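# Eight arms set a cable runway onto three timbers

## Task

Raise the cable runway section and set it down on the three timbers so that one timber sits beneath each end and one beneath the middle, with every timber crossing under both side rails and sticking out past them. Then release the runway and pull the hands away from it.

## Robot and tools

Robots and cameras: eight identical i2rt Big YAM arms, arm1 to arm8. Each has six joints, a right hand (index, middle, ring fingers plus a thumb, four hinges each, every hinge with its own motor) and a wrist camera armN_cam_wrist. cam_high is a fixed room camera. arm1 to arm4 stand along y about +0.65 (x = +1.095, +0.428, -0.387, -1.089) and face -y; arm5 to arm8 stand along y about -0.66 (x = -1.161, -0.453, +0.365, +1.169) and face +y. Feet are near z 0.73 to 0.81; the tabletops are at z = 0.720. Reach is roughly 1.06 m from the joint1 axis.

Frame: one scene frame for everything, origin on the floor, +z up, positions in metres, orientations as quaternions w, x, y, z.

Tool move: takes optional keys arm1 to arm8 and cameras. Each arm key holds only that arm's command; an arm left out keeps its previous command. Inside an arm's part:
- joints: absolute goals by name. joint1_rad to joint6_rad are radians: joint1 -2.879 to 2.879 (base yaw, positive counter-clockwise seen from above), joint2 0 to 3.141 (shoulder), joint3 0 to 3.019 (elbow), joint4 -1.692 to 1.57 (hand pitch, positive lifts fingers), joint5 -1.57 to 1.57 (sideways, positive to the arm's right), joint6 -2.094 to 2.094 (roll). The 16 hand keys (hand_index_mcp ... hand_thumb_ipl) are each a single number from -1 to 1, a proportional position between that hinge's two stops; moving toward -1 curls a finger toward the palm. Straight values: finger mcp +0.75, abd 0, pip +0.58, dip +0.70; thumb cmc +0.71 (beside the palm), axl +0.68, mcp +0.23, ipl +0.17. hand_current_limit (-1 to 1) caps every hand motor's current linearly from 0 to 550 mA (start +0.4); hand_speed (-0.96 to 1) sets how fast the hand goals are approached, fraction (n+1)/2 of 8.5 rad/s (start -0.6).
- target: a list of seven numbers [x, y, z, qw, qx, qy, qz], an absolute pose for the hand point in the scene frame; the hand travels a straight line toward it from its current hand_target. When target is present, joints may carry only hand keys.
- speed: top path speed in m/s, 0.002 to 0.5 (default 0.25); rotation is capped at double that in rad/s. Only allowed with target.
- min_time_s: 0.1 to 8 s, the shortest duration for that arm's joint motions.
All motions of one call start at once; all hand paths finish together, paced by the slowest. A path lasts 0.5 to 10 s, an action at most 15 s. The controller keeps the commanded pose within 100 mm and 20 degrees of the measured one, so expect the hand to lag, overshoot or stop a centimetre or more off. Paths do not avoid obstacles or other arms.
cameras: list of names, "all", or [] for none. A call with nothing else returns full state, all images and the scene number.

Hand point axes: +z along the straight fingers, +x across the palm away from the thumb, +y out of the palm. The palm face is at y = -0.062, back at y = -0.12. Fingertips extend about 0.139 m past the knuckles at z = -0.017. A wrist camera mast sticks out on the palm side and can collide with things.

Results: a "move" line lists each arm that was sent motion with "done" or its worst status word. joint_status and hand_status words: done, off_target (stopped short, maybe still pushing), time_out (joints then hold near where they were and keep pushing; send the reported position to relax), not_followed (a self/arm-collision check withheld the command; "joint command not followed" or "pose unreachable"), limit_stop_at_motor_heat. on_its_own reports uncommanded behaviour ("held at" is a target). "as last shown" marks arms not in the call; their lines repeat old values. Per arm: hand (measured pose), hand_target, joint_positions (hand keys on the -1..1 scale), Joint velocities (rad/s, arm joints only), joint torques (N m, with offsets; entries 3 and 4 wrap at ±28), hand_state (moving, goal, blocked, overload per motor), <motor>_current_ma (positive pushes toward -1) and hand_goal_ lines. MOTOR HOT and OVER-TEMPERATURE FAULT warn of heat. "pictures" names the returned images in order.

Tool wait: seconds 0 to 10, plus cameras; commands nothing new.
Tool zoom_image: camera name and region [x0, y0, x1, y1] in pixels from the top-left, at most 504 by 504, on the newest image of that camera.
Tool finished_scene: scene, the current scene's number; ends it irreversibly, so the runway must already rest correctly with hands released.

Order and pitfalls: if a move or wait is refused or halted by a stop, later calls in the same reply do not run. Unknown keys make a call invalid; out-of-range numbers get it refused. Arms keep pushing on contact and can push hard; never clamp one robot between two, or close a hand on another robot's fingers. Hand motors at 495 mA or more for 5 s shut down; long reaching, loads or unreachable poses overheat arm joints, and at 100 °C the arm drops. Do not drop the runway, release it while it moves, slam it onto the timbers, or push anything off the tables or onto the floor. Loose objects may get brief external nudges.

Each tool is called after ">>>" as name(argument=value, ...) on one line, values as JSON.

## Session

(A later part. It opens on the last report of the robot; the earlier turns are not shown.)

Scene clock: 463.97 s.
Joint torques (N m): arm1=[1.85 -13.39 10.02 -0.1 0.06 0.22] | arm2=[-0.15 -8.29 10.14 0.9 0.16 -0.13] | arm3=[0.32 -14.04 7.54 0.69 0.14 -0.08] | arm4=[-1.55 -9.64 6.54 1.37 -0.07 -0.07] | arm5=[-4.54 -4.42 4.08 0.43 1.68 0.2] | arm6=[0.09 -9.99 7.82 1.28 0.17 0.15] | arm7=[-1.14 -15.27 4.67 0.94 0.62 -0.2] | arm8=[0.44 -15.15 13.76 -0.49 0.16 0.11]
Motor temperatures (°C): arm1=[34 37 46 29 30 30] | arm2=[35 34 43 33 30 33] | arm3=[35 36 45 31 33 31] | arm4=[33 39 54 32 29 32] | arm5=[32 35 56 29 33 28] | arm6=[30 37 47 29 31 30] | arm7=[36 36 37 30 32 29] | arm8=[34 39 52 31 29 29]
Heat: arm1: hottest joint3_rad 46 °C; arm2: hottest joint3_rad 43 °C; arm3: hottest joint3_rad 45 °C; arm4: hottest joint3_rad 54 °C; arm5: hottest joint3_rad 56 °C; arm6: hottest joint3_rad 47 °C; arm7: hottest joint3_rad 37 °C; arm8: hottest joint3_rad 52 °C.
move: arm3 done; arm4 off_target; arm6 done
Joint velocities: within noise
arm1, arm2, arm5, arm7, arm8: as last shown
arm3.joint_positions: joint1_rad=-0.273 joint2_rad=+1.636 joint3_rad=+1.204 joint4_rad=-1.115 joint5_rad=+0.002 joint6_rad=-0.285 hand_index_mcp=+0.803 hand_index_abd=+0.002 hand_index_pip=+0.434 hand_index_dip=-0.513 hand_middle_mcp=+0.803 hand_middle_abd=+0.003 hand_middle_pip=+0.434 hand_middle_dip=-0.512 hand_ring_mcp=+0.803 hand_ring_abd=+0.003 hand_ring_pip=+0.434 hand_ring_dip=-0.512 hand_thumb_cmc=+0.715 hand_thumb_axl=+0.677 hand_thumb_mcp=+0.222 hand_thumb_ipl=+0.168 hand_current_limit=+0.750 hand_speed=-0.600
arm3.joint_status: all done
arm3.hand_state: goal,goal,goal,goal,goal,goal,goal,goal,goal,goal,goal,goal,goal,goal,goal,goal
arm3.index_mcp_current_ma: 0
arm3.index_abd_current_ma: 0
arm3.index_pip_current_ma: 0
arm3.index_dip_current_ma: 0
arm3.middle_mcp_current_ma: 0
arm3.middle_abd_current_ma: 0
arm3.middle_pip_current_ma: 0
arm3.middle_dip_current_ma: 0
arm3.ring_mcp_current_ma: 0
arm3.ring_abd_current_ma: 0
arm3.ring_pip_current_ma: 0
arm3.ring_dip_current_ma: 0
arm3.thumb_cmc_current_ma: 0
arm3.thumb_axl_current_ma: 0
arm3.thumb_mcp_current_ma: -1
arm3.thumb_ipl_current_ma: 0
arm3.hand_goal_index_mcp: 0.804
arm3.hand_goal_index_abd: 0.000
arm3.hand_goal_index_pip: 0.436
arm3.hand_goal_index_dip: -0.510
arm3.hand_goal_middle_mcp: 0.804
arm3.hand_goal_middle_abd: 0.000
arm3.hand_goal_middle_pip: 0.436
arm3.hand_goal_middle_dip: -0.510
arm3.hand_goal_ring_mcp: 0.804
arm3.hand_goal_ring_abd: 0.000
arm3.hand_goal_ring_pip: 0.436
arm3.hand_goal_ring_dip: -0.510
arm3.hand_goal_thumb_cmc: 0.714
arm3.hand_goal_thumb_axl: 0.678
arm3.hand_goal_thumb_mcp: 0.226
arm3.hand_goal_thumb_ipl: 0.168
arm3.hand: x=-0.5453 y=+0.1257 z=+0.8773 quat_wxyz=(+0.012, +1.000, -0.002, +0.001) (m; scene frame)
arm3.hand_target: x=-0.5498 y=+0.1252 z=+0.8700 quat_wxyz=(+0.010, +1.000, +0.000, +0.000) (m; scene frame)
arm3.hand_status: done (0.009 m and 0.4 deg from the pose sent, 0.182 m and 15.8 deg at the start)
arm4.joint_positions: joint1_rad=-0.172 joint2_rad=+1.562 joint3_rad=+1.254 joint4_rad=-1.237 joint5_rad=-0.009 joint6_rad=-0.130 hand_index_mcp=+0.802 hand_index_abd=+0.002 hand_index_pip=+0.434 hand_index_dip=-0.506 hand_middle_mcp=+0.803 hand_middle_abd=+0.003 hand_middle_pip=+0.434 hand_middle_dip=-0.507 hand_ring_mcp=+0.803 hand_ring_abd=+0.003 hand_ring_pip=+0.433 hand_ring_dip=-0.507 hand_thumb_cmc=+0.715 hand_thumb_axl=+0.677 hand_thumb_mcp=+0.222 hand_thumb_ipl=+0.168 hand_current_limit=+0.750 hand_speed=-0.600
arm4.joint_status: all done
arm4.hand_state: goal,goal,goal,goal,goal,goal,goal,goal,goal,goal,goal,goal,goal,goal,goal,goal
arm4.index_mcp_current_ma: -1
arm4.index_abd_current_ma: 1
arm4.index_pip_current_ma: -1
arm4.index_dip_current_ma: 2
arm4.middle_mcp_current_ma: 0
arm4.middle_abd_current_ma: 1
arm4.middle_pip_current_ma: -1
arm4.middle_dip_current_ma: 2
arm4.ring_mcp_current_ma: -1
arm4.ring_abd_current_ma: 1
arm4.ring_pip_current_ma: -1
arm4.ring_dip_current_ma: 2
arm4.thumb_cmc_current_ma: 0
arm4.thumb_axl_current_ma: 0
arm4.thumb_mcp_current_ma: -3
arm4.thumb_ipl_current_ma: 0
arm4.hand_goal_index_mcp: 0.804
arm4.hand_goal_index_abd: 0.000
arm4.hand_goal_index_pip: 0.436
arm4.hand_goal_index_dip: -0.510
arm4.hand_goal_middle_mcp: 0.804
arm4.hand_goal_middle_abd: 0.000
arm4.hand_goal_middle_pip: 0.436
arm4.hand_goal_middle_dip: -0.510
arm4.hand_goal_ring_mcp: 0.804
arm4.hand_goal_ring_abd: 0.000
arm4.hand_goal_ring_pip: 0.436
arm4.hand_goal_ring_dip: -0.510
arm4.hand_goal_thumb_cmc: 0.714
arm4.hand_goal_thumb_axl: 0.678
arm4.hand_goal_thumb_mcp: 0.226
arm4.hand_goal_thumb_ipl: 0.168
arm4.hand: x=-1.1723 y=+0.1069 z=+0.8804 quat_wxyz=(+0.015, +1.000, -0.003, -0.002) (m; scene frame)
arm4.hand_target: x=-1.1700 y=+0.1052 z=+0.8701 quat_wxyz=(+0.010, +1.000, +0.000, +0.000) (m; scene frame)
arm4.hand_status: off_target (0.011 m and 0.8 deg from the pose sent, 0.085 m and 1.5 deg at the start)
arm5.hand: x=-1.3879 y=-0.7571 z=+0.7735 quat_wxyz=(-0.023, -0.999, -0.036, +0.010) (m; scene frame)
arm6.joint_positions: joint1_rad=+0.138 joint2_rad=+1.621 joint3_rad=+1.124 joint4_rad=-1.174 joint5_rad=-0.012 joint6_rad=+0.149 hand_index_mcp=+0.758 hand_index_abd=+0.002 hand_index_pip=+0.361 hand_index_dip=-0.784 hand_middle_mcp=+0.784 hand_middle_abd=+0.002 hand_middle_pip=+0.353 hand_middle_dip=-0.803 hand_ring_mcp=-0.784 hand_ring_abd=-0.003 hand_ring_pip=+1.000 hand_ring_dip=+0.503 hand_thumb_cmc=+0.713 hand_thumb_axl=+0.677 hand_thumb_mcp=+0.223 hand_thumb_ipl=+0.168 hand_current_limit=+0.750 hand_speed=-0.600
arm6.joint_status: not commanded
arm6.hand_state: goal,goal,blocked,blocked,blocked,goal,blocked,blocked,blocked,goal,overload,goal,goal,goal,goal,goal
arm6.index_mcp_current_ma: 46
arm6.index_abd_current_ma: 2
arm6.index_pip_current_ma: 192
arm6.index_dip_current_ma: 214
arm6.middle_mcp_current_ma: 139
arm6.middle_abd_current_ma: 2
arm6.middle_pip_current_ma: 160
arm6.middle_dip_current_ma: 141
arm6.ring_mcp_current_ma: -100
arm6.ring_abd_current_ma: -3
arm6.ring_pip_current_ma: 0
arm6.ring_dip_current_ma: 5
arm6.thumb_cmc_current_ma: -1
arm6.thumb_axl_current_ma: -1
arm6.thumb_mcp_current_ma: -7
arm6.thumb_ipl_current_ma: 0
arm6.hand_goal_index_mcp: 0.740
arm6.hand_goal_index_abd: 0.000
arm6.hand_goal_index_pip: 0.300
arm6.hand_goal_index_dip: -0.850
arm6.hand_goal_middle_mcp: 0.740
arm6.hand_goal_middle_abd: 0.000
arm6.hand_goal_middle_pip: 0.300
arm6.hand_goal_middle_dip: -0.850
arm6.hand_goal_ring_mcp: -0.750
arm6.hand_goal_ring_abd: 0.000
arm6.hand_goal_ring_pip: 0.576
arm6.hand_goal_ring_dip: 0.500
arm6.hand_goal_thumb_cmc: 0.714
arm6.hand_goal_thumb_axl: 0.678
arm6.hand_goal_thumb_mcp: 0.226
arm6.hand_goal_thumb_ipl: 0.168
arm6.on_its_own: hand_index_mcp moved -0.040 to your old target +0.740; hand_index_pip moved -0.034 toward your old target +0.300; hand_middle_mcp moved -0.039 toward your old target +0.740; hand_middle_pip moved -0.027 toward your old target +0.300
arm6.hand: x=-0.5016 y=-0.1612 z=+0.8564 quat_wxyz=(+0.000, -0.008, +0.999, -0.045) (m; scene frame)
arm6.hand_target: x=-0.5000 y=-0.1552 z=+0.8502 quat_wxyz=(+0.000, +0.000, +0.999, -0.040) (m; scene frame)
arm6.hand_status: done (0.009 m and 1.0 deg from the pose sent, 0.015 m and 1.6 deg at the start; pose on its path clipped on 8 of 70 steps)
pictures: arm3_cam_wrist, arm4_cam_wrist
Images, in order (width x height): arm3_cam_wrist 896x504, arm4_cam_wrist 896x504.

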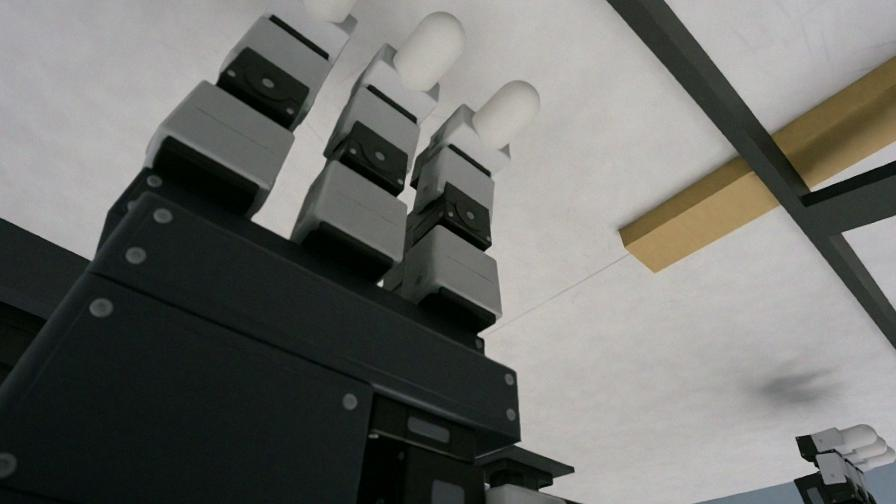

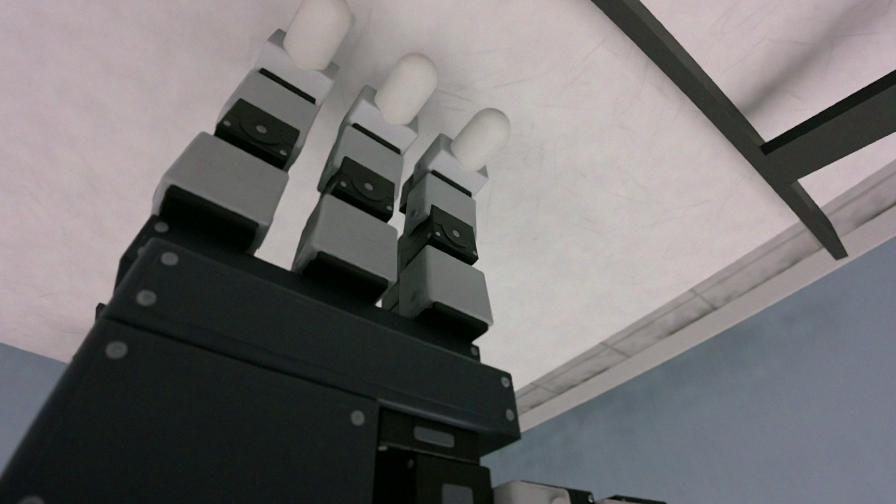

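>>> move(cameras=["cam_high"])

Scene clock: 466.97 s.
Joint torques (N m): arm1=[1.79 -13.51 10.1 -0.05 0.06 0.22] | arm2=[0.15 -8.41 10.19 0.95 0.19 -0.17] | arm3=[0.32 -13.68 7.53 0.69 0.13 -0.07] | arm4=[-1.49 -9.7 6.57 1.37 -0.06 -0.07] | arm5=[-4.07 -3.66 4.29 0.53 1.71 0.23] | arm6=[0.21 -9.93 7.8 1.28 0.16 0.15] | arm7=[-1.2 -15.5 4.67 0.92 0.63 -0.19] | arm8=[-0.09 -14.92 13.87 -0.34 0.11 -0.01]
Motor temperatures (°C): arm1=[34 37 46 29 30 30] | arm2=[35 34 43 33 30 33] | arm3=[35 36 45 31 33 31] | arm4=[33 39 53 32 29 32] | arm5=[32 35 55 29 33 28] | arm6=[30 37 47 29 31 30] | arm7=[36 36 37 30 32 29] | arm8=[34 39 52 31 29 29]
Heat: arm1: hottest joint3_rad 46 °C; arm2: hottest joint3_rad 43 °C; arm3: hottest joint3_rad 45 °C; arm4: hottest joint3_rad 53 °C; arm5: hottest joint3_rad 55 °C; arm6: hottest joint3_rad 47 °C; arm7: hottest joint3_rad 37 °C; arm8: hottest joint3_rad 52 °C.
Joint velocities: within noise
arm1.joint_positions: joint1_rad=+0.212 joint2_rad=+1.633 joint3_rad=+1.289 joint4_rad=-1.254 joint5_rad=+0.002 joint6_rad=+0.237 hand_index_mcp=+0.752 hand_index_abd=-0.003 hand_index_pip=+0.573 hand_index_dip=-0.577 hand_middle_mcp=+0.751 hand_middle_abd=-0.003 hand_middle_pip=+0.574 hand_middle_dip=-0.577 hand_ring_mcp=+0.752 hand_ring_abd=-0.003 hand_ring_pip=+0.574 hand_ring_dip=-0.577 hand_thumb_cmc=+0.714 hand_thumb_axl=+0.677 hand_thumb_mcp=+0.222 hand_thumb_ipl=+0.168 hand_current_limit=+0.400 hand_speed=-0.600
arm1.joint_status: not commanded
arm1.hand_state: goal,goal,goal,goal,goal,goal,goal,goal,goal,goal,goal,goal,goal,goal,goal,goal
arm1.index_mcp_current_ma: -5
arm1.index_abd_current_ma: -6
arm1.index_pip_current_ma: -5
arm1.index_dip_current_ma: 7
arm1.middle_mcp_current_ma: -5
arm1.middle_abd_current_ma: -5
arm1.middle_pip_current_ma: -5
arm1.middle_dip_current_ma: 7
arm1.ring_mcp_current_ma: -5
arm1.ring_abd_current_ma: -5
arm1.ring_pip_current_ma: -4
arm1.ring_dip_current_ma: 6
arm1.thumb_cmc_current_ma: -1
arm1.thumb_axl_current_ma: -1
arm1.thumb_mcp_current_ma: -12
arm1.thumb_ipl_current_ma: -1
arm1.hand_goal_index_mcp: 0.754
arm1.hand_goal_index_abd: 0.000
arm1.hand_goal_index_pip: 0.576
arm1.hand_goal_index_dip: -0.580
arm1.hand_goal_middle_mcp: 0.754
arm1.hand_goal_middle_abd: 0.000
arm1.hand_goal_middle_pip: 0.576
arm1.hand_goal_middle_dip: -0.580
arm1.hand_goal_ring_mcp: 0.754
arm1.hand_goal_ring_abd: 0.000
arm1.hand_goal_ring_pip: 0.576
arm1.hand_goal_ring_dip: -0.580
arm1.hand_goal_thumb_cmc: 0.714
arm1.hand_goal_thumb_axl: 0.678
arm1.hand_goal_thumb_mcp: 0.226
arm1.hand_goal_thumb_ipl: 0.168
arm1.hand: x=+1.1831 y=+0.1107 z=+0.9349 quat_wxyz=(-0.014, +1.000, +0.002, -0.003) (m; scene frame)
arm1.hand_target: x=+1.1898 y=+0.1005 z=+0.9500 quat_wxyz=(+0.000, +1.000, +0.000, +0.000) (m; scene frame)
arm1.hand_status: not commanded
arm2.joint_positions: joint1_rad=-0.492 joint2_rad=+1.236 joint3_rad=+1.106 joint4_rad=-1.461 joint5_rad=+0.002 joint6_rad=-0.497 hand_index_mcp=+0.755 hand_index_abd=+0.001 hand_index_pip=+0.577 hand_index_dip=-0.596 hand_middle_mcp=+0.755 hand_middle_abd=+0.001 hand_middle_pip=+0.577 hand_middle_dip=-0.597 hand_ring_mcp=+0.755 hand_ring_abd=+0.001 hand_ring_pip=+0.577 hand_ring_dip=-0.596 hand_thumb_cmc=+0.715 hand_thumb_axl=+0.677 hand_thumb_mcp=+0.224 hand_thumb_ipl=+0.168 hand_current_limit=+0.750 hand_speed=-0.600
arm2.joint_status: not commanded
arm2.hand_state: goal,goal,goal,goal,goal,goal,goal,goal,goal,goal,goal,goal,goal,goal,goal,goal
arm2.index_mcp_current_ma: 0
arm2.index_abd_current_ma: 0
arm2.index_pip_current_ma: 0
arm2.index_dip_current_ma: 3
arm2.middle_mcp_current_ma: 0
arm2.middle_abd_current_ma: 0
arm2.middle_pip_current_ma: 0
arm2.middle_dip_current_ma: 3
arm2.ring_mcp_current_ma: 0
arm2.ring_abd_current_ma: 0
arm2.ring_pip_current_ma: 0
arm2.ring_dip_current_ma: 3
arm2.thumb_cmc_current_ma: 0
arm2.thumb_axl_current_ma: 0
arm2.thumb_mcp_current_ma: -3
arm2.thumb_ipl_current_ma: 0
arm2.hand_goal_index_mcp: 0.754
arm2.hand_goal_index_abd: 0.000
arm2.hand_goal_index_pip: 0.576
arm2.hand_goal_index_dip: -0.600
arm2.hand_goal_middle_mcp: 0.754
arm2.hand_goal_middle_abd: 0.000
arm2.hand_goal_middle_pip: 0.576
arm2.hand_goal_middle_dip: -0.600
arm2.hand_goal_ring_mcp: 0.754
arm2.hand_goal_ring_abd: 0.000
arm2.hand_goal_ring_pip: 0.576
arm2.hand_goal_ring_dip: -0.600
arm2.hand_goal_thumb_cmc: 0.714
arm2.hand_goal_thumb_axl: 0.678
arm2.hand_goal_thumb_mcp: 0.226
arm2.hand_goal_thumb_ipl: 0.168
arm2.hand: x=+0.2391 y=+0.2851 z=+0.9501 quat_wxyz=(-0.002, +1.000, -0.008, +0.003) (m; scene frame)
arm2.hand_target: x=+0.2401 y=+0.2800 z=+0.9501 quat_wxyz=(+0.000, +1.000, +0.000, +0.000) (m; scene frame)
arm2.hand_status: not commanded
arm3.joint_positions: joint1_rad=-0.273 joint2_rad=+1.636 joint3_rad=+1.204 joint4_rad=-1.115 joint5_rad=+0.002 joint6_rad=-0.286 hand_index_mcp=+0.803 hand_index_abd=+0.002 hand_index_pip=+0.434 hand_index_dip=-0.513 hand_middle_mcp=+0.803 hand_middle_abd=+0.003 hand_middle_pip=+0.434 hand_middle_dip=-0.512 hand_ring_mcp=+0.803 hand_ring_abd=+0.003 hand_ring_pip=+0.434 hand_ring_dip=-0.512 hand_thumb_cmc=+0.715 hand_thumb_axl=+0.677 hand_thumb_mcp=+0.222 hand_thumb_ipl=+0.168 hand_current_limit=+0.750 hand_speed=-0.600
arm3.joint_status: all done
arm3.hand_state: goal,goal,goal,goal,goal,goal,goal,goal,goal,goal,goal,goal,goal,goal,goal,goal
arm3.index_mcp_current_ma: 0
arm3.index_abd_current_ma: 0
arm3.index_pip_current_ma: 0
arm3.index_dip_current_ma: 0
arm3.middle_mcp_current_ma: 0
arm3.middle_abd_current_ma: 0
arm3.middle_pip_current_ma: 0
arm3.middle_dip_current_ma: 0
arm3.ring_mcp_current_ma: 0
arm3.ring_abd_current_ma: 0
arm3.ring_pip_current_ma: 0
arm3.ring_dip_current_ma: 0
arm3.thumb_cmc_current_ma: 0
arm3.thumb_axl_current_ma: 0
arm3.thumb_mcp_current_ma: -1
arm3.thumb_ipl_current_ma: 0
arm3.hand_goal_index_mcp: 0.804
arm3.hand_goal_index_abd: 0.000
arm3.hand_goal_index_pip: 0.436
arm3.hand_goal_index_dip: -0.510
arm3.hand_goal_middle_mcp: 0.804
arm3.hand_goal_middle_abd: 0.000
arm3.hand_goal_middle_pip: 0.436
arm3.hand_goal_middle_dip: -0.510
arm3.hand_goal_ring_mcp: 0.804
arm3.hand_goal_ring_abd: 0.000
arm3.hand_goal_ring_pip: 0.436
arm3.hand_goal_ring_dip: -0.510
arm3.hand_goal_thumb_cmc: 0.714
arm3.hand_goal_thumb_axl: 0.678
arm3.hand_goal_thumb_mcp: 0.226
arm3.hand_goal_thumb_ipl: 0.168
arm3.hand: x=-0.5453 y=+0.1256 z=+0.8773 quat_wxyz=(+0.012, +1.000, -0.002, +0.001) (m; scene frame)
arm3.hand_target: x=-0.5498 y=+0.1252 z=+0.8700 quat_wxyz=(+0.010, +1.000, +0.000, +0.000) (m; scene frame)
arm3.hand_status: done (0.009 m and 0.4 deg from the pose sent, 0.182 m and 15.8 deg at the start)
arm4.joint_positions: joint1_rad=-0.172 joint2_rad=+1.562 joint3_rad=+1.254 joint4_rad=-1.237 joint5_rad=-0.009 joint6_rad=-0.130 hand_index_mcp=+0.802 hand_index_abd=+0.002 hand_index_pip=+0.434 hand_index_dip=-0.506 hand_middle_mcp=+0.803 hand_middle_abd=+0.003 hand_middle_pip=+0.434 hand_middle_dip=-0.507 hand_ring_mcp=+0.803 hand_ring_abd=+0.003 hand_ring_pip=+0.433 hand_ring_dip=-0.507 hand_thumb_cmc=+0.715 hand_thumb_axl=+0.677 hand_thumb_mcp=+0.222 hand_thumb_ipl=+0.168 hand_current_limit=+0.750 hand_speed=-0.600
arm4.joint_status: all done
arm4.hand_state: goal,goal,goal,goal,goal,goal,goal,goal,goal,goal,goal,goal,goal,goal,goal,goal
arm4.index_mcp_current_ma: -1
arm4.index_abd_current_ma: 1
arm4.index_pip_current_ma: -1
arm4.index_dip_current_ma: 2
arm4.middle_mcp_current_ma: 0
arm4.middle_abd_current_ma: 1
arm4.middle_pip_current_ma: -1
arm4.middle_dip_current_ma: 2
arm4.ring_mcp_current_ma: -1
arm4.ring_abd_current_ma: 1
arm4.ring_pip_current_ma: -1
arm4.ring_dip_current_ma: 2
arm4.thumb_cmc_current_ma: 0
arm4.thumb_axl_current_ma: 0
arm4.thumb_mcp_current_ma: -3
arm4.thumb_ipl_current_ma: 0
arm4.hand_goal_index_mcp: 0.804
arm4.hand_goal_index_abd: 0.000
arm4.hand_goal_index_pip: 0.436
arm4.hand_goal_index_dip: -0.510
arm4.hand_goal_middle_mcp: 0.804
arm4.hand_goal_middle_abd: 0.000
arm4.hand_goal_middle_pip: 0.436
arm4.hand_goal_middle_dip: -0.510
arm4.hand_goal_ring_mcp: 0.804
arm4.hand_goal_ring_abd: 0.000
arm4.hand_goal_ring_pip: 0.436
arm4.hand_goal_ring_dip: -0.510
arm4.hand_goal_thumb_cmc: 0.714
arm4.hand_goal_thumb_axl: 0.678
arm4.hand_goal_thumb_mcp: 0.226
arm4.hand_goal_thumb_ipl: 0.168
arm4.hand: x=-1.1723 y=+0.1069 z=+0.8804 quat_wxyz=(+0.015, +1.000, -0.003, -0.002) (m; scene frame)
arm4.hand_target: x=-1.1700 y=+0.1052 z=+0.8701 quat_wxyz=(+0.010, +1.000, +0.000, +0.000) (m; scene frame)
arm4.hand_status: off_target (0.011 m and 0.8 deg from the pose sent, 0.085 m and 1.5 deg at the start)
arm5.joint_positions: joint1_rad=+1.632 joint2_rad=+1.178 joint3_rad=+0.373 joint4_rad=-0.737 joint5_rad=-0.045 joint6_rad=-1.622 hand_index_mcp=-0.684 hand_index_abd=+0.003 hand_index_pip=-0.297 hand_index_dip=-0.003 hand_middle_mcp=-0.682 hand_middle_abd=+0.003 hand_middle_pip=-0.296 hand_middle_dip=-0.003 hand_ring_mcp=-0.684 hand_ring_abd=+0.003 hand_ring_pip=-0.296 hand_ring_dip=-0.003 hand_thumb_cmc=+0.714 hand_thumb_axl=+0.677 hand_thumb_mcp=+0.222 hand_thumb_ipl=+0.168 hand_current_limit=+0.750 hand_speed=-0.600
arm5.joint_status: not commanded
arm5.hand_state: goal,goal,goal,goal,goal,goal,goal,goal,goal,goal,goal,goal,goal,goal,goal,goal
arm5.index_mcp_current_ma: 28
arm5.index_abd_current_ma: 3
arm5.index_pip_current_ma: 3
arm5.index_dip_current_ma: -3
arm5.middle_mcp_current_ma: 33
arm5.middle_abd_current_ma: 2
arm5.middle_pip_current_ma: 4
arm5.middle_dip_current_ma: -2
arm5.ring_mcp_current_ma: 29
arm5.ring_abd_current_ma: 3
arm5.ring_pip_current_ma: 4
arm5.ring_dip_current_ma: -2
arm5.thumb_cmc_current_ma: 0
arm5.thumb_axl_current_ma: 0
arm5.thumb_mcp_current_ma: -6
arm5.thumb_ipl_current_ma: 0
arm5.hand_goal_index_mcp: -0.700
arm5.hand_goal_index_abd: 0.000
arm5.hand_goal_index_pip: -0.300
arm5.hand_goal_index_dip: 0.000
arm5.hand_goal_middle_mcp: -0.700
arm5.hand_goal_middle_abd: 0.000
arm5.hand_goal_middle_pip: -0.300
arm5.hand_goal_middle_dip: 0.000
arm5.hand_goal_ring_mcp: -0.700
arm5.hand_goal_ring_abd: 0.000
arm5.hand_goal_ring_pip: -0.300
arm5.hand_goal_ring_dip: 0.000
arm5.hand_goal_thumb_cmc: 0.714
arm5.hand_goal_thumb_axl: 0.678
arm5.hand_goal_thumb_mcp: 0.226
arm5.hand_goal_thumb_ipl: 0.168
arm5.hand: x=-1.3879 y=-0.7571 z=+0.7735 quat_wxyz=(-0.023, -0.999, -0.036, +0.010) (m; scene frame)
arm5.hand_target: x=-1.3844 y=-0.7369 z=+0.7653 quat_wxyz=(+0.000, -1.000, +0.000, +0.000) (m; scene frame)
arm5.hand_status: not commanded
arm6.joint_positions: joint1_rad=+0.138 joint2_rad=+1.621 joint3_rad=+1.124 joint4_rad=-1.174 joint5_rad=-0.012 joint6_rad=+0.149 hand_index_mcp=+0.758 hand_index_abd=+0.002 hand_index_pip=+0.361 hand_index_dip=-0.784 hand_middle_mcp=+0.784 hand_middle_abd=+0.002 hand_middle_pip=+0.353 hand_middle_dip=-0.803 hand_ring_mcp=-0.784 hand_ring_abd=-0.003 hand_ring_pip=+1.000 hand_ring_dip=+0.503 hand_thumb_cmc=+0.713 hand_thumb_axl=+0.677 hand_thumb_mcp=+0.223 hand_thumb_ipl=+0.168 hand_current_limit=+0.750 hand_speed=-0.600
arm6.joint_status: not commanded
arm6.hand_state: goal,goal,blocked,blocked,blocked,goal,blocked,blocked,blocked,goal,overload,goal,goal,goal,goal,goal
arm6.index_mcp_current_ma: 46
arm6.index_abd_current_ma: 2
arm6.index_pip_current_ma: 192
arm6.index_dip_current_ma: 214
arm6.middle_mcp_current_ma: 139
arm6.middle_abd_current_ma: 2
arm6.middle_pip_current_ma: 160
arm6.middle_dip_current_ma: 141
arm6.ring_mcp_current_ma: -100
arm6.ring_abd_current_ma: -3
arm6.ring_pip_current_ma: 0
arm6.ring_dip_current_ma: 5
arm6.thumb_cmc_current_ma: -1
arm6.thumb_axl_current_ma: -1
arm6.thumb_mcp_current_ma: -7
arm6.thumb_ipl_current_ma: 0
arm6.hand_goal_index_mcp: 0.740
arm6.hand_goal_index_abd: 0.000
arm6.hand_goal_index_pip: 0.300
arm6.hand_goal_index_dip: -0.850
arm6.hand_goal_middle_mcp: 0.740
arm6.hand_goal_middle_abd: 0.000
arm6.hand_goal_middle_pip: 0.300
arm6.hand_goal_middle_dip: -0.850
arm6.hand_goal_ring_mcp: -0.750
arm6.hand_goal_ring_abd: 0.000
arm6.hand_goal_ring_pip: 0.576
arm6.hand_goal_ring_dip: 0.500
arm6.hand_goal_thumb_cmc: 0.714
arm6.hand_goal_thumb_axl: 0.678
arm6.hand_goal_thumb_mcp: 0.226
arm6.hand_goal_thumb_ipl: 0.168
arm6.hand: x=-0.5016 y=-0.1612 z=+0.8564 quat_wxyz=(+0.000, -0.008, +0.999, -0.045) (m; scene frame)
arm6.hand_target: x=-0.5000 y=-0.1552 z=+0.8502 quat_wxyz=(+0.000, +0.000, +0.999, -0.040) (m; scene frame)
arm6.hand_status: done (0.009 m and 1.0 deg from the pose sent, 0.015 m and 1.6 deg at the start; pose on its path clipped on 8 of 70 steps)
arm7.joint_positions: joint1_rad=+1.726 joint2_rad=+1.771 joint3_rad=+0.961 joint4_rad=-0.772 joint5_rad=-0.020 joint6_rad=-1.469 hand_index_mcp=-0.682 hand_index_abd=+0.000 hand_index_pip=-0.296 hand_index_dip=-0.003 hand_middle_mcp=-0.680 hand_middle_abd=+0.000 hand_middle_pip=-0.297 hand_middle_dip=-0.003 hand_ring_mcp=-0.684 hand_ring_abd=+0.000 hand_ring_pip=-0.297 hand_ring_dip=-0.003 hand_thumb_cmc=+0.713 hand_thumb_axl=+0.677 hand_thumb_mcp=+0.223 hand_thumb_ipl=+0.168 hand_current_limit=+0.750 hand_speed=-0.600
arm7.joint_status: not commanded
arm7.hand_state: goal,goal,goal,goal,goal,goal,goal,goal,goal,goal,goal,goal,goal,goal,goal,goal
arm7.index_mcp_current_ma: 59
arm7.index_abd_current_ma: 0
arm7.index_pip_current_ma: 8
arm7.index_dip_current_ma: -6
arm7.middle_mcp_current_ma: 65
arm7.middle_abd_current_ma: 0
arm7.middle_pip_current_ma: 7
arm7.middle_dip_current_ma: -6
arm7.ring_mcp_current_ma: 49
arm7.ring_abd_current_ma: 1
arm7.ring_pip_current_ma: 7
arm7.ring_dip_current_ma: -5
arm7.thumb_cmc_current_ma: -2
arm7.thumb_axl_current_ma: -1
arm7.thumb_mcp_current_ma: -10
arm7.thumb_ipl_current_ma: -1
arm7.hand_goal_index_mcp: -0.700
arm7.hand_goal_index_abd: 0.000
arm7.hand_goal_index_pip: -0.300
arm7.hand_goal_index_dip: 0.000
arm7.hand_goal_middle_mcp: -0.700
arm7.hand_goal_middle_abd: 0.000
arm7.hand_goal_middle_pip: -0.300
arm7.hand_goal_middle_dip: 0.000
arm7.hand_goal_ring_mcp: -0.700
arm7.hand_goal_ring_abd: 0.000
arm7.hand_goal_ring_pip: -0.300
arm7.hand_goal_ring_dip: 0.000
arm7.hand_goal_thumb_cmc: 0.714
arm7.hand_goal_thumb_axl: 0.678
arm7.hand_goal_thumb_mcp: 0.226
arm7.hand_goal_thumb_ipl: 0.168
arm7.hand: x=-0.0768 y=-0.7870 z=+0.7638 quat_wxyz=(-0.010, -1.000, -0.009, -0.007) (m; scene frame)
arm7.hand_target: x=-0.0797 y=-0.7656 z=+0.7649 quat_wxyz=(+0.000, -1.000, +0.000, +0.000) (m; scene frame)
arm7.hand_status: not commanded
arm8.joint_positions: joint1_rad=-0.393 joint2_rad=+1.717 joint3_rad=+1.354 joint4_rad=-1.259 joint5_rad=+0.012 joint6_rad=-0.348 hand_index_mcp=+0.749 hand_index_abd=+0.003 hand_index_pip=+0.573 hand_index_dip=-0.582 hand_middle_mcp=+0.749 hand_middle_abd=+0.003 hand_middle_pip=+0.573 hand_middle_dip=-0.577 hand_ring_mcp=+0.752 hand_ring_abd=+0.002 hand_ring_pip=+0.574 hand_ring_dip=-0.577 hand_thumb_cmc=+0.715 hand_thumb_axl=+0.677 hand_thumb_mcp=+0.223 hand_thumb_ipl=+0.168 hand_current_limit=+0.400 hand_speed=-0.600
arm8.joint_status: not commanded
arm8.hand_state: goal,goal,goal,goal,goal,goal,goal,goal,goal,goal,goal,goal,goal,goal,goal,goal
arm8.index_mcp_current_ma: -4
arm8.index_abd_current_ma: 1
arm8.index_pip_current_ma: -2
arm8.index_dip_current_ma: -1
arm8.middle_mcp_current_ma: -4
arm8.middle_abd_current_ma: 2
arm8.middle_pip_current_ma: -2
arm8.middle_dip_current_ma: 2
arm8.ring_mcp_current_ma: -1
arm8.ring_abd_current_ma: 1
arm8.ring_pip_current_ma: -1
arm8.ring_dip_current_ma: 2
arm8.thumb_cmc_current_ma: 0
arm8.thumb_axl_current_ma: 0
arm8.thumb_mcp_current_ma: -2
arm8.thumb_ipl_current_ma: 0
arm8.hand_goal_index_mcp: 0.754
arm8.hand_goal_index_abd: 0.000
arm8.hand_goal_index_pip: 0.576
arm8.hand_goal_index_dip: -0.580
arm8.hand_goal_middle_mcp: 0.754
arm8.hand_goal_middle_abd: 0.000
arm8.hand_goal_middle_pip: 0.576
arm8.hand_goal_middle_dip: -0.580
arm8.hand_goal_ring_mcp: 0.754
arm8.hand_goal_ring_abd: 0.000
arm8.hand_goal_ring_pip: 0.576
arm8.hand_goal_ring_dip: -0.580
arm8.hand_goal_thumb_cmc: 0.714
arm8.hand_goal_thumb_axl: 0.678
arm8.hand_goal_thumb_mcp: 0.226
arm8.hand_goal_thumb_ipl: 0.168
arm8.hand: x=+1.3619 y=-0.1148 z=+0.9234 quat_wxyz=(-0.009, -0.001, +1.000, -0.022) (m; scene frame)
arm8.hand_target: x=+1.3721 y=-0.1012 z=+0.9501 quat_wxyz=(+0.000, +0.000, +1.000, +0.000) (m; scene frame)
arm8.hand_status: not commanded
pictures: cam_high
Images, in order (width x height): cam_high 896x504.

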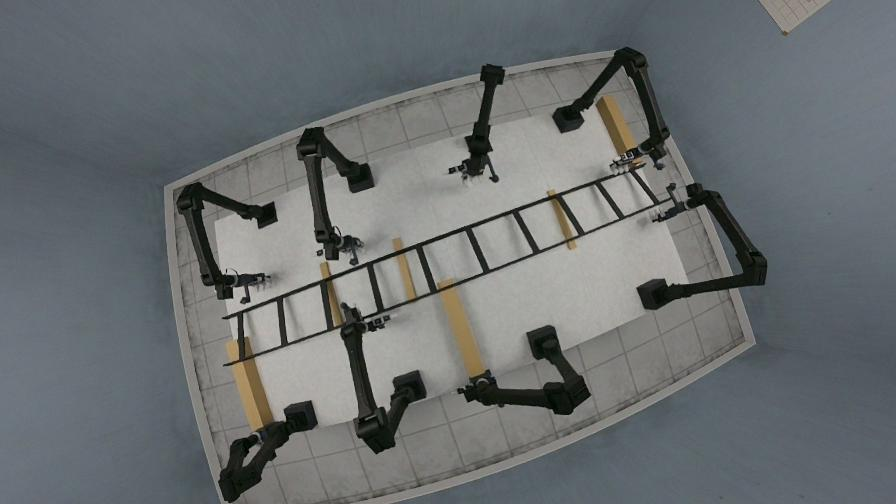

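>>> move(arm6={"target": [-0.50, -0.25, 0.86, 0, 0, 1, 0], "speed": 0.1, "joints": {"hand_index_mcp": 0.79, "hand_index_pip": 0.436, "hand_index_dip": -0.51, "hand_middle_mcp": 0.79, "hand_middle_pip": 0.436, "hand_middle_dip": -0.51}}, arm3={"target": [-0.545, 0.097, 0.803, 0.015, 1, 0, 0], "speed": 0.1}, arm4={"target": [-1.17, 0.077, 0.803, 0.015, 1, 0, 0], "speed": 0.1}, cameras=["arm3_cam_wrist", "arm4_cam_wrist"])

>>> zoom_image(camera="arm4_cam_wrist", region=[0, 0, 252, 252])

Scene clock: 469.63 s.
Joint torques (N m): arm1=[2.08 -12.98 10.06 -0.09 0.05 0.23] | arm2=[-0.03 -8.23 10.26 0.88 0.18 -0.14] | arm3=[1.9 -14.97 7.09 0.7 0.07 0.12] | arm4=[-1.14 -10.81 6.22 1.39 -0.09 0.02] | arm5=[-3.55 -4.13 4.33 0.31 1.67 0.19] | arm6=[0.73 -8.7 7.12 0.75 0.3 0.12] | arm7=[-1.14 -15.38 4.64 0.95 0.62 -0.19] | arm8=[0.15 -15.56 14.24 -0.13 0.16 -0.04]
Motor temperatures (°C): arm1=[34 37 46 29 30 30] | arm2=[35 34 43 33 30 33] | arm3=[35 36 44 31 33 31] | arm4=[33 38 52 32 29 32] | arm5=[32 35 54 29 34 28] | arm6=[30 37 46 29 31 30] | arm7=[36 36 37 30 32 29] | arm8=[34 39 52 31 29 29]
Heat: arm1: hottest joint3_rad 46 °C; arm2: hottest joint3_rad 43 °C; arm3: hottest joint3_rad 44 °C; arm4: hottest joint3_rad 52 °C; arm5: hottest joint3_rad 54 °C; arm6: hottest joint3_rad 46 °C; arm7: hottest joint3_rad 37 °C; arm8: hottest joint3_rad 52 °C.
move: arm3 done; arm4 off_target; arm6 done
Joint velocities: within noise
arm1, arm2, arm5, arm7, arm8: as last shown
arm3.joint_positions: joint1_rad=-0.266 joint2_rad=+1.777 joint3_rad=+1.193 joint4_rad=-0.954 joint5_rad=+0.002 joint6_rad=-0.285 hand_index_mcp=+0.803 hand_index_abd=+0.002 hand_index_pip=+0.435 hand_index_dip=-0.513 hand_middle_mcp=+0.803 hand_middle_abd=+0.003 hand_middle_pip=+0.434 hand_middle_dip=-0.512 hand_ring_mcp=+0.803 hand_ring_abd=+0.003 hand_ring_pip=+0.434 hand_ring_dip=-0.512 hand_thumb_cmc=+0.715 hand_thumb_axl=+0.677 hand_thumb_mcp=+0.222 hand_thumb_ipl=+0.168 hand_current_limit=+0.750 hand_speed=-0.600
arm3.joint_status: not commanded
arm3.hand_state: goal,goal,goal,goal,goal,goal,goal,goal,goal,goal,goal,goal,goal,goal,goal,goal
arm3.index_mcp_current_ma: 0
arm3.index_abd_current_ma: 0
arm3.index_pip_current_ma: 0
arm3.index_dip_current_ma: 0
arm3.middle_mcp_current_ma: 0
arm3.middle_abd_current_ma: 0
arm3.middle_pip_current_ma: 0
arm3.middle_dip_current_ma: 0
arm3.ring_mcp_current_ma: 0
arm3.ring_abd_current_ma: 0
arm3.ring_pip_current_ma: 0
arm3.ring_dip_current_ma: 0
arm3.thumb_cmc_current_ma: 0
arm3.thumb_axl_current_ma: 0
arm3.thumb_mcp_current_ma: -1
arm3.thumb_ipl_current_ma: 0
arm3.hand_goal_index_mcp: 0.804
arm3.hand_goal_index_abd: 0.000
arm3.hand_goal_index_pip: 0.436
arm3.hand_goal_index_dip: -0.510
arm3.hand_goal_middle_mcp: 0.804
arm3.hand_goal_middle_abd: 0.000
arm3.hand_goal_middle_pip: 0.436
arm3.hand_goal_middle_dip: -0.510
arm3.hand_goal_ring_mcp: 0.804
arm3.hand_goal_ring_abd: 0.000
arm3.hand_goal_ring_pip: 0.436
arm3.hand_goal_ring_dip: -0.510
arm3.hand_goal_thumb_cmc: 0.714
arm3.hand_goal_thumb_axl: 0.678
arm3.hand_goal_thumb_mcp: 0.226
arm3.hand_goal_thumb_ipl: 0.168
arm3.hand: x=-0.5482 y=+0.0995 z=+0.8114 quat_wxyz=(+0.017, +1.000, +0.001, +0.000) (m; scene frame)
arm3.hand_target: x=-0.5450 y=+0.0973 z=+0.8030 quat_wxyz=(+0.015, +1.000, +0.000, +0.000) (m; scene frame)
arm3.hand_status: done (0.009 m and 0.3 deg from the pose sent, 0.080 m and 0.4 deg at the start)
arm4.joint_positions: joint1_rad=-0.170 joint2_rad=+1.692 joint3_rad=+1.227 joint4_rad=-1.069 joint5_rad=-0.010 joint6_rad=-0.130 hand_index_mcp=+0.803 hand_index_abd=+0.002 hand_index_pip=+0.435 hand_index_dip=-0.506 hand_middle_mcp=+0.803 hand_middle_abd=+0.003 hand_middle_pip=+0.434 hand_middle_dip=-0.507 hand_ring_mcp=+0.803 hand_ring_abd=+0.003 hand_ring_pip=+0.433 hand_ring_dip=-0.507 hand_thumb_cmc=+0.715 hand_thumb_axl=+0.677 hand_thumb_mcp=+0.222 hand_thumb_ipl=+0.168 hand_current_limit=+0.750 hand_speed=-0.600
arm4.joint_status: not commanded
arm4.hand_state: goal,goal,goal,goal,goal,goal,goal,goal,goal,goal,goal,goal,goal,goal,goal,goal
arm4.index_mcp_current_ma: 0
arm4.index_abd_current_ma: 1
arm4.index_pip_current_ma: 0
arm4.index_dip_current_ma: 2
arm4.middle_mcp_current_ma: 0
arm4.middle_abd_current_ma: 1
arm4.middle_pip_current_ma: -1
arm4.middle_dip_current_ma: 2
arm4.ring_mcp_current_ma: -1
arm4.ring_abd_current_ma: 1
arm4.ring_pip_current_ma: -1
arm4.ring_dip_current_ma: 2
arm4.thumb_cmc_current_ma: 0
arm4.thumb_axl_current_ma: 0
arm4.thumb_mcp_current_ma: -3
arm4.thumb_ipl_current_ma: 0
arm4.hand_goal_index_mcp: 0.804
arm4.hand_goal_index_abd: 0.000
arm4.hand_goal_index_pip: 0.436
arm4.hand_goal_index_dip: -0.510
arm4.hand_goal_middle_mcp: 0.804
arm4.hand_goal_middle_abd: 0.000
arm4.hand_goal_middle_pip: 0.436
arm4.hand_goal_middle_dip: -0.510
arm4.hand_goal_ring_mcp: 0.804
arm4.hand_goal_ring_abd: 0.000
arm4.hand_goal_ring_pip: 0.436
arm4.hand_goal_ring_dip: -0.510
arm4.hand_goal_thumb_cmc: 0.714
arm4.hand_goal_thumb_axl: 0.678
arm4.hand_goal_thumb_mcp: 0.226
arm4.hand_goal_thumb_ipl: 0.168
arm4.hand: x=-1.1753 y=+0.0784 z=+0.8140 quat_wxyz=(+0.020, +1.000, -0.002, -0.003) (m; scene frame)
arm4.hand_target: x=-1.1699 y=+0.0774 z=+0.8031 quat_wxyz=(+0.015, +1.000, +0.000, +0.000) (m; scene frame)
arm4.hand_status: off_target (0.012 m and 0.7 deg from the pose sent, 0.083 m and 0.5 deg at the start)
arm6.joint_positions: joint1_rad=+0.180 joint2_rad=+1.368 joint3_rad=+0.826 joint4_rad=-1.060 joint5_rad=-0.003 joint6_rad=+0.205 hand_index_mcp=+0.786 hand_index_abd=+0.002 hand_index_pip=+0.434 hand_index_dip=-0.512 hand_middle_mcp=+0.790 hand_middle_abd=+0.002 hand_middle_pip=+0.434 hand_middle_dip=-0.512 hand_ring_mcp=-0.742 hand_ring_abd=-0.003 hand_ring_pip=+0.966 hand_ring_dip=+0.503 hand_thumb_cmc=+0.713 hand_thumb_axl=+0.677 hand_thumb_mcp=+0.223 hand_thumb_ipl=+0.168 hand_current_limit=+0.750 hand_speed=-0.600
arm6.joint_status: all done
arm6.hand_state: goal,goal,goal,goal,goal,goal,goal,goal,goal,goal,overload,goal,goal,goal,goal,goal
arm6.index_mcp_current_ma: -7
arm6.index_abd_current_ma: 2
arm6.index_pip_current_ma: -3
arm6.index_dip_current_ma: -3
arm6.middle_mcp_current_ma: 0
arm6.middle_abd_current_ma: 2
arm6.middle_pip_current_ma: -3
arm6.middle_dip_current_ma: -3
arm6.ring_mcp_current_ma: 16
arm6.ring_abd_current_ma: -3
arm6.ring_pip_current_ma: 0
arm6.ring_dip_current_ma: 5
arm6.thumb_cmc_current_ma: -1
arm6.thumb_axl_current_ma: -1
arm6.thumb_mcp_current_ma: -7
arm6.thumb_ipl_current_ma: 0
arm6.hand_goal_index_mcp: 0.790
arm6.hand_goal_index_abd: 0.000
arm6.hand_goal_index_pip: 0.436
arm6.hand_goal_index_dip: -0.510
arm6.hand_goal_middle_mcp: 0.790
arm6.hand_goal_middle_abd: 0.000
arm6.hand_goal_middle_pip: 0.436
arm6.hand_goal_middle_dip: -0.510
arm6.hand_goal_ring_mcp: -0.750
arm6.hand_goal_ring_abd: 0.000
arm6.hand_goal_ring_pip: 0.576
arm6.hand_goal_ring_dip: 0.500
arm6.hand_goal_thumb_cmc: 0.714
arm6.hand_goal_thumb_axl: 0.678
arm6.hand_goal_thumb_mcp: 0.226
arm6.hand_goal_thumb_ipl: 0.168
arm6.hand: x=-0.4981 y=-0.2504 z=+0.8551 quat_wxyz=(+0.000, -0.001, +1.000, -0.010) (m; scene frame)
arm6.hand_target: x=-0.5000 y=-0.2500 z=+0.8599 quat_wxyz=(+0.000, +0.000, +1.000, +0.000) (m; scene frame)
arm6.hand_status: done (0.005 m and 1.2 deg from the pose sent, 0.089 m and 5.2 deg at the start)
pictures: arm3_cam_wrist, arm4_cam_wrist
Images, in order (width x height): arm3_cam_wrist 896x504, arm4_cam_wrist 896x504.

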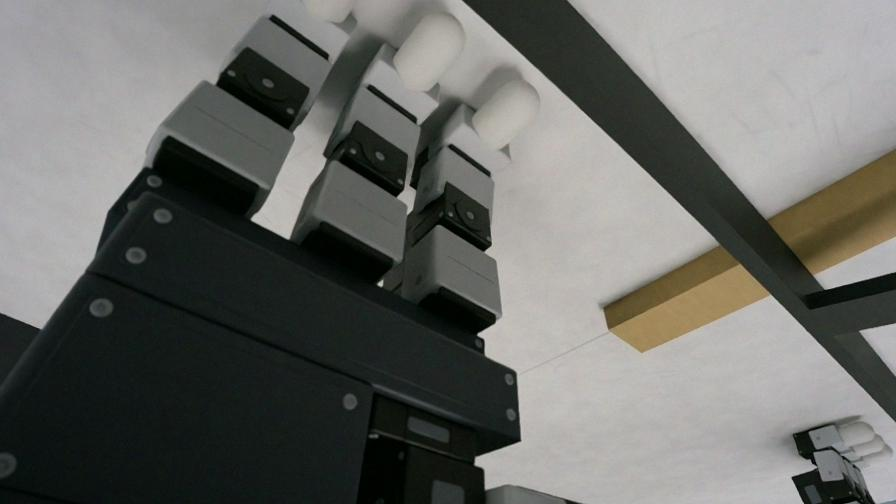

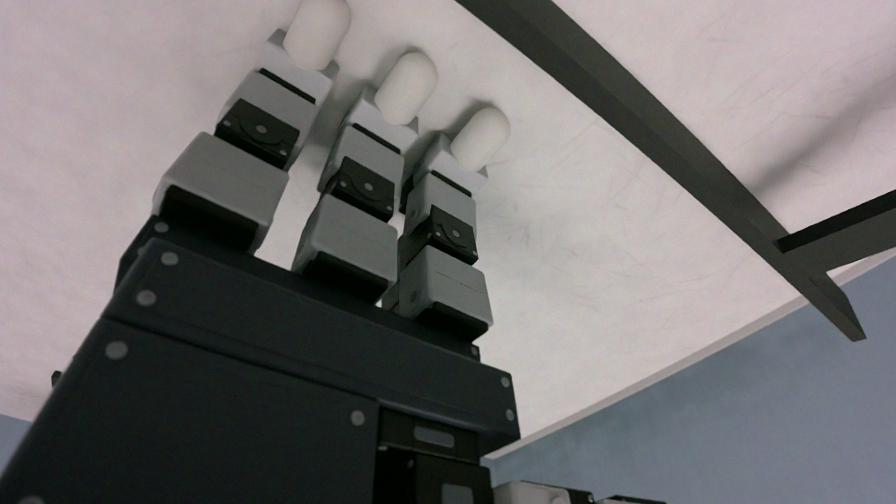

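Scaled by 2.000.

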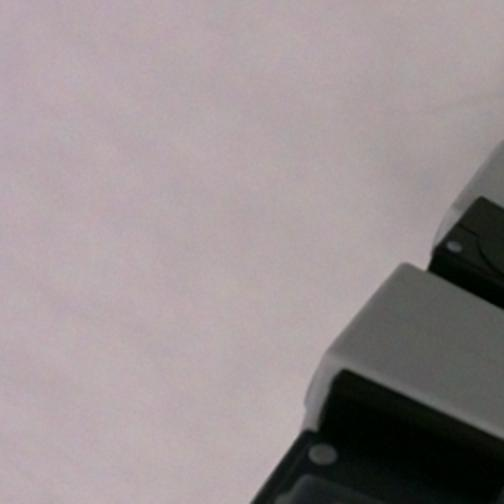

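>>> move(arm3={"target": [-0.545, 0.080, 0.801, 0.015, 1, 0, 0], "speed": 0.06}, arm4={"target": [-1.17, 0.060, 0.800, 0.015, 1, 0, 0], "speed": 0.06}, arm6={"target": [-0.50, -0.25, 1.00, 0, 0, 1, 0], "speed": 0.1}, cameras=["arm3_cam_wrist", "arm4_cam_wrist"])

Scene clock: 472.53 s.
Joint torques (N m): arm1=[1.96 -13.39 9.96 -0.06 0.07 0.24] | arm2=[0.21 -8.23 10.21 0.81 0.18 -0.13] | arm3=[1.96 -13.39 9.55 0.31 -0.04 0.11] | arm4=[-0.91 -8.82 8.81 1.2 -0.08 0.05] | arm5=[-3.72 -4.07 4.46 0.39 1.68 0.17] | arm6=[0.91 -7.53 13.98 -0.1 0.28 0.11] | arm7=[-1.08 -15.38 4.68 0.95 0.62 -0.19] | arm8=[1.03 -16.21 13.9 -0.28 0.2 0.03]
Motor temperatures (°C): arm1=[34 37 46 29 30 30] | arm2=[35 34 43 33 30 33] | arm3=[35 36 44 31 33 31] | arm4=[33 38 52 32 29 32] | arm5=[32 35 54 29 34 28] | arm6=[30 37 47 29 31 30] | arm7=[36 36 37 30 32 29] | arm8=[34 39 52 31 29 29]
Heat: arm1: hottest joint3_rad 46 °C; arm2: hottest joint3_rad 43 °C; arm3: hottest joint3_rad 44 °C; arm4: hottest joint3_rad 52 °C; arm5: hottest joint3_rad 54 °C; arm6: hottest joint3_rad 47 °C; arm7: hottest joint3_rad 37 °C; arm8: hottest joint3_rad 52 °C.
move: arm3 off_target; arm4 off_target; arm6 off_target
Joint velocities: within noise
arm1, arm2, arm5, arm7, arm8: as last shown
arm3.joint_positions: joint1_rad=-0.260 joint2_rad=+1.790 joint3_rad=+1.207 joint4_rad=-0.957 joint5_rad=+0.006 joint6_rad=-0.274 hand_index_mcp=+0.824 hand_index_abd=+0.004 hand_index_pip=+0.451 hand_index_dip=-0.513 hand_middle_mcp=+0.817 hand_middle_abd=+0.003 hand_middle_pip=+0.444 hand_middle_dip=-0.512 hand_ring_mcp=+0.807 hand_ring_abd=+0.003 hand_ring_pip=+0.438 hand_ring_dip=-0.512 hand_thumb_cmc=+0.715 hand_thumb_axl=+0.677 hand_thumb_mcp=+0.222 hand_thumb_ipl=+0.168 hand_current_limit=+0.750 hand_speed=-0.600
arm3.joint_status: not commanded
arm3.hand_state: blocked,goal,goal,goal,goal,goal,goal,goal,goal,goal,goal,goal,goal,goal,goal,goal
arm3.index_mcp_current_ma: 16
arm3.index_abd_current_ma: 1
arm3.index_pip_current_ma: 9
arm3.index_dip_current_ma: 0
arm3.middle_mcp_current_ma: 7
arm3.middle_abd_current_ma: 0
arm3.middle_pip_current_ma: 3
arm3.middle_dip_current_ma: 0
arm3.ring_mcp_current_ma: 1
arm3.ring_abd_current_ma: 0
arm3.ring_pip_current_ma: 0
arm3.ring_dip_current_ma: 0
arm3.thumb_cmc_current_ma: 0
arm3.thumb_axl_current_ma: 0
arm3.thumb_mcp_current_ma: -1
arm3.thumb_ipl_current_ma: 0
arm3.hand_goal_index_mcp: 0.804
arm3.hand_goal_index_abd: 0.000
arm3.hand_goal_index_pip: 0.436
arm3.hand_goal_index_dip: -0.510
arm3.hand_goal_middle_mcp: 0.804
arm3.hand_goal_middle_abd: 0.000
arm3.hand_goal_middle_pip: 0.436
arm3.hand_goal_middle_dip: -0.510
arm3.hand_goal_ring_mcp: 0.804
arm3.hand_goal_ring_abd: 0.000
arm3.hand_goal_ring_pip: 0.436
arm3.hand_goal_ring_dip: -0.510
arm3.hand_goal_thumb_cmc: 0.714
arm3.hand_goal_thumb_axl: 0.678
arm3.hand_goal_thumb_mcp: 0.226
arm3.hand_goal_thumb_ipl: 0.168
arm3.hand: x=-0.5476 y=+0.0948 z=+0.8094 quat_wxyz=(+0.016, +1.000, -0.002, -0.002) (m; scene frame)
arm3.hand_target: x=-0.5447 y=+0.0808 z=+0.8011 quat_wxyz=(+0.015, +1.000, +0.000, +0.000) (m; scene frame)
arm3.hand_status: off_target (0.017 m and 0.3 deg from the pose sent, 0.022 m and 0.3 deg at the start)
arm4.joint_positions: joint1_rad=-0.167 joint2_rad=+1.706 joint3_rad=+1.238 joint4_rad=-1.069 joint5_rad=-0.010 joint6_rad=-0.130 hand_index_mcp=+0.827 hand_index_abd=+0.002 hand_index_pip=+0.449 hand_index_dip=-0.510 hand_middle_mcp=+0.819 hand_middle_abd=+0.003 hand_middle_pip=+0.446 hand_middle_dip=-0.507 hand_ring_mcp=+0.812 hand_ring_abd=+0.003 hand_ring_pip=+0.442 hand_ring_dip=-0.507 hand_thumb_cmc=+0.715 hand_thumb_axl=+0.677 hand_thumb_mcp=+0.222 hand_thumb_ipl=+0.168 hand_current_limit=+0.750 hand_speed=-0.600
arm4.joint_status: not commanded
arm4.hand_state: blocked,goal,goal,goal,goal,goal,goal,goal,goal,goal,goal,goal,goal,goal,goal,goal
arm4.index_mcp_current_ma: 32
arm4.index_abd_current_ma: 1
arm4.index_pip_current_ma: 13
arm4.index_dip_current_ma: 0
arm4.middle_mcp_current_ma: 17
arm4.middle_abd_current_ma: 1
arm4.middle_pip_current_ma: 9
arm4.middle_dip_current_ma: 2
arm4.ring_mcp_current_ma: 6
arm4.ring_abd_current_ma: 1
arm4.ring_pip_current_ma: 4
arm4.ring_dip_current_ma: 2
arm4.thumb_cmc_current_ma: 0
arm4.thumb_axl_current_ma: 0
arm4.thumb_mcp_current_ma: -3
arm4.thumb_ipl_current_ma: 0
arm4.hand_goal_index_mcp: 0.804
arm4.hand_goal_index_abd: 0.000
arm4.hand_goal_index_pip: 0.436
arm4.hand_goal_index_dip: -0.510
arm4.hand_goal_middle_mcp: 0.804
arm4.hand_goal_middle_abd: 0.000
arm4.hand_goal_middle_pip: 0.436
arm4.hand_goal_middle_dip: -0.510
arm4.hand_goal_ring_mcp: 0.804
arm4.hand_goal_ring_abd: 0.000
arm4.hand_goal_ring_pip: 0.436
arm4.hand_goal_ring_dip: -0.510
arm4.hand_goal_thumb_cmc: 0.714
arm4.hand_goal_thumb_axl: 0.678
arm4.hand_goal_thumb_mcp: 0.226
arm4.hand_goal_thumb_ipl: 0.168
arm4.hand: x=-1.1747 y=+0.0743 z=+0.8112 quat_wxyz=(+0.019, +1.000, -0.001, -0.003) (m; scene frame)
arm4.hand_target: x=-1.1698 y=+0.0610 z=+0.7999 quat_wxyz=(+0.015, +1.000, +0.000, +0.000) (m; scene frame)
arm4.hand_status: off_target (0.019 m and 0.5 deg from the pose sent, 0.024 m and 0.7 deg at the start)
arm6.joint_positions: joint1_rad=+0.180 joint2_rad=+1.233 joint3_rad=+1.035 joint4_rad=-1.447 joint5_rad=-0.003 joint6_rad=+0.206 hand_index_mcp=+0.786 hand_index_abd=+0.002 hand_index_pip=+0.434 hand_index_dip=-0.512 hand_middle_mcp=+0.790 hand_middle_abd=+0.002 hand_middle_pip=+0.434 hand_middle_dip=-0.512 hand_ring_mcp=-0.742 hand_ring_abd=-0.003 hand_ring_pip=+0.966 hand_ring_dip=+0.503 hand_thumb_cmc=+0.713 hand_thumb_axl=+0.677 hand_thumb_mcp=+0.223 hand_thumb_ipl=+0.168 hand_current_limit=+0.750 hand_speed=-0.600
arm6.joint_status: not commanded
arm6.hand_state: goal,goal,goal,goal,goal,goal,goal,goal,goal,goal,overload,goal,goal,goal,goal,goal
arm6.index_mcp_current_ma: -7
arm6.index_abd_current_ma: 2
arm6.index_pip_current_ma: -3
arm6.index_dip_current_ma: -3
arm6.middle_mcp_current_ma: 0
arm6.middle_abd_current_ma: 2
arm6.middle_pip_current_ma: -3
arm6.middle_dip_current_ma: -3
arm6.ring_mcp_current_ma: 17
arm6.ring_abd_current_ma: -3
arm6.ring_pip_current_ma: 0
arm6.ring_dip_current_ma: 5
arm6.thumb_cmc_current_ma: -1
arm6.thumb_axl_current_ma: -1
arm6.thumb_mcp_current_ma: -7
arm6.thumb_ipl_current_ma: 0
arm6.hand_goal_index_mcp: 0.790
arm6.hand_goal_index_abd: 0.000
arm6.hand_goal_index_pip: 0.436
arm6.hand_goal_index_dip: -0.510
arm6.hand_goal_middle_mcp: 0.790
arm6.hand_goal_middle_abd: 0.000
arm6.hand_goal_middle_pip: 0.436
arm6.hand_goal_middle_dip: -0.510
arm6.hand_goal_ring_mcp: -0.750
arm6.hand_goal_ring_abd: 0.000
arm6.hand_goal_ring_pip: 0.576
arm6.hand_goal_ring_dip: 0.500
arm6.hand_goal_thumb_cmc: 0.714
arm6.hand_goal_thumb_axl: 0.678
arm6.hand_goal_thumb_mcp: 0.226
arm6.hand_goal_thumb_ipl: 0.168
arm6.hand: x=-0.4945 y=-0.2665 z=+0.9691 quat_wxyz=(+0.005, +0.000, +0.999, -0.031) (m; scene frame)
arm6.hand_target: x=-0.4997 y=-0.2514 z=+0.9998 quat_wxyz=(+0.000, +0.000, +1.000, +0.000) (m; scene frame)
arm6.hand_status: off_target (0.036 m and 3.6 deg from the pose sent, 0.145 m and 1.2 deg at the start)
pictures: arm3_cam_wrist, arm4_cam_wrist
Images, in order (width x height): arm3_cam_wrist 896x504, arm4_cam_wrist 896x504.

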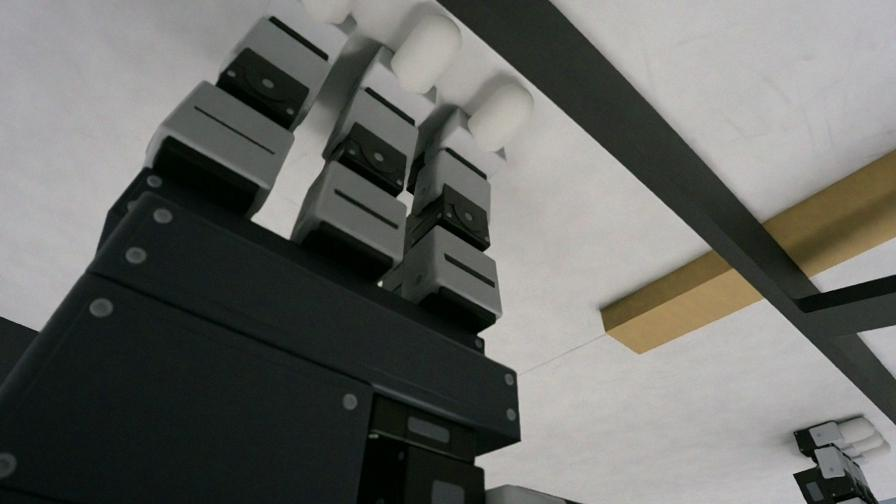

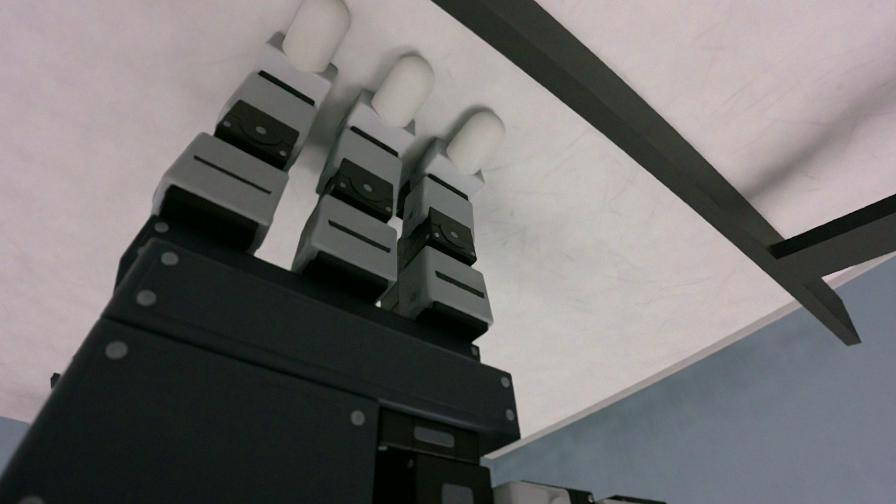

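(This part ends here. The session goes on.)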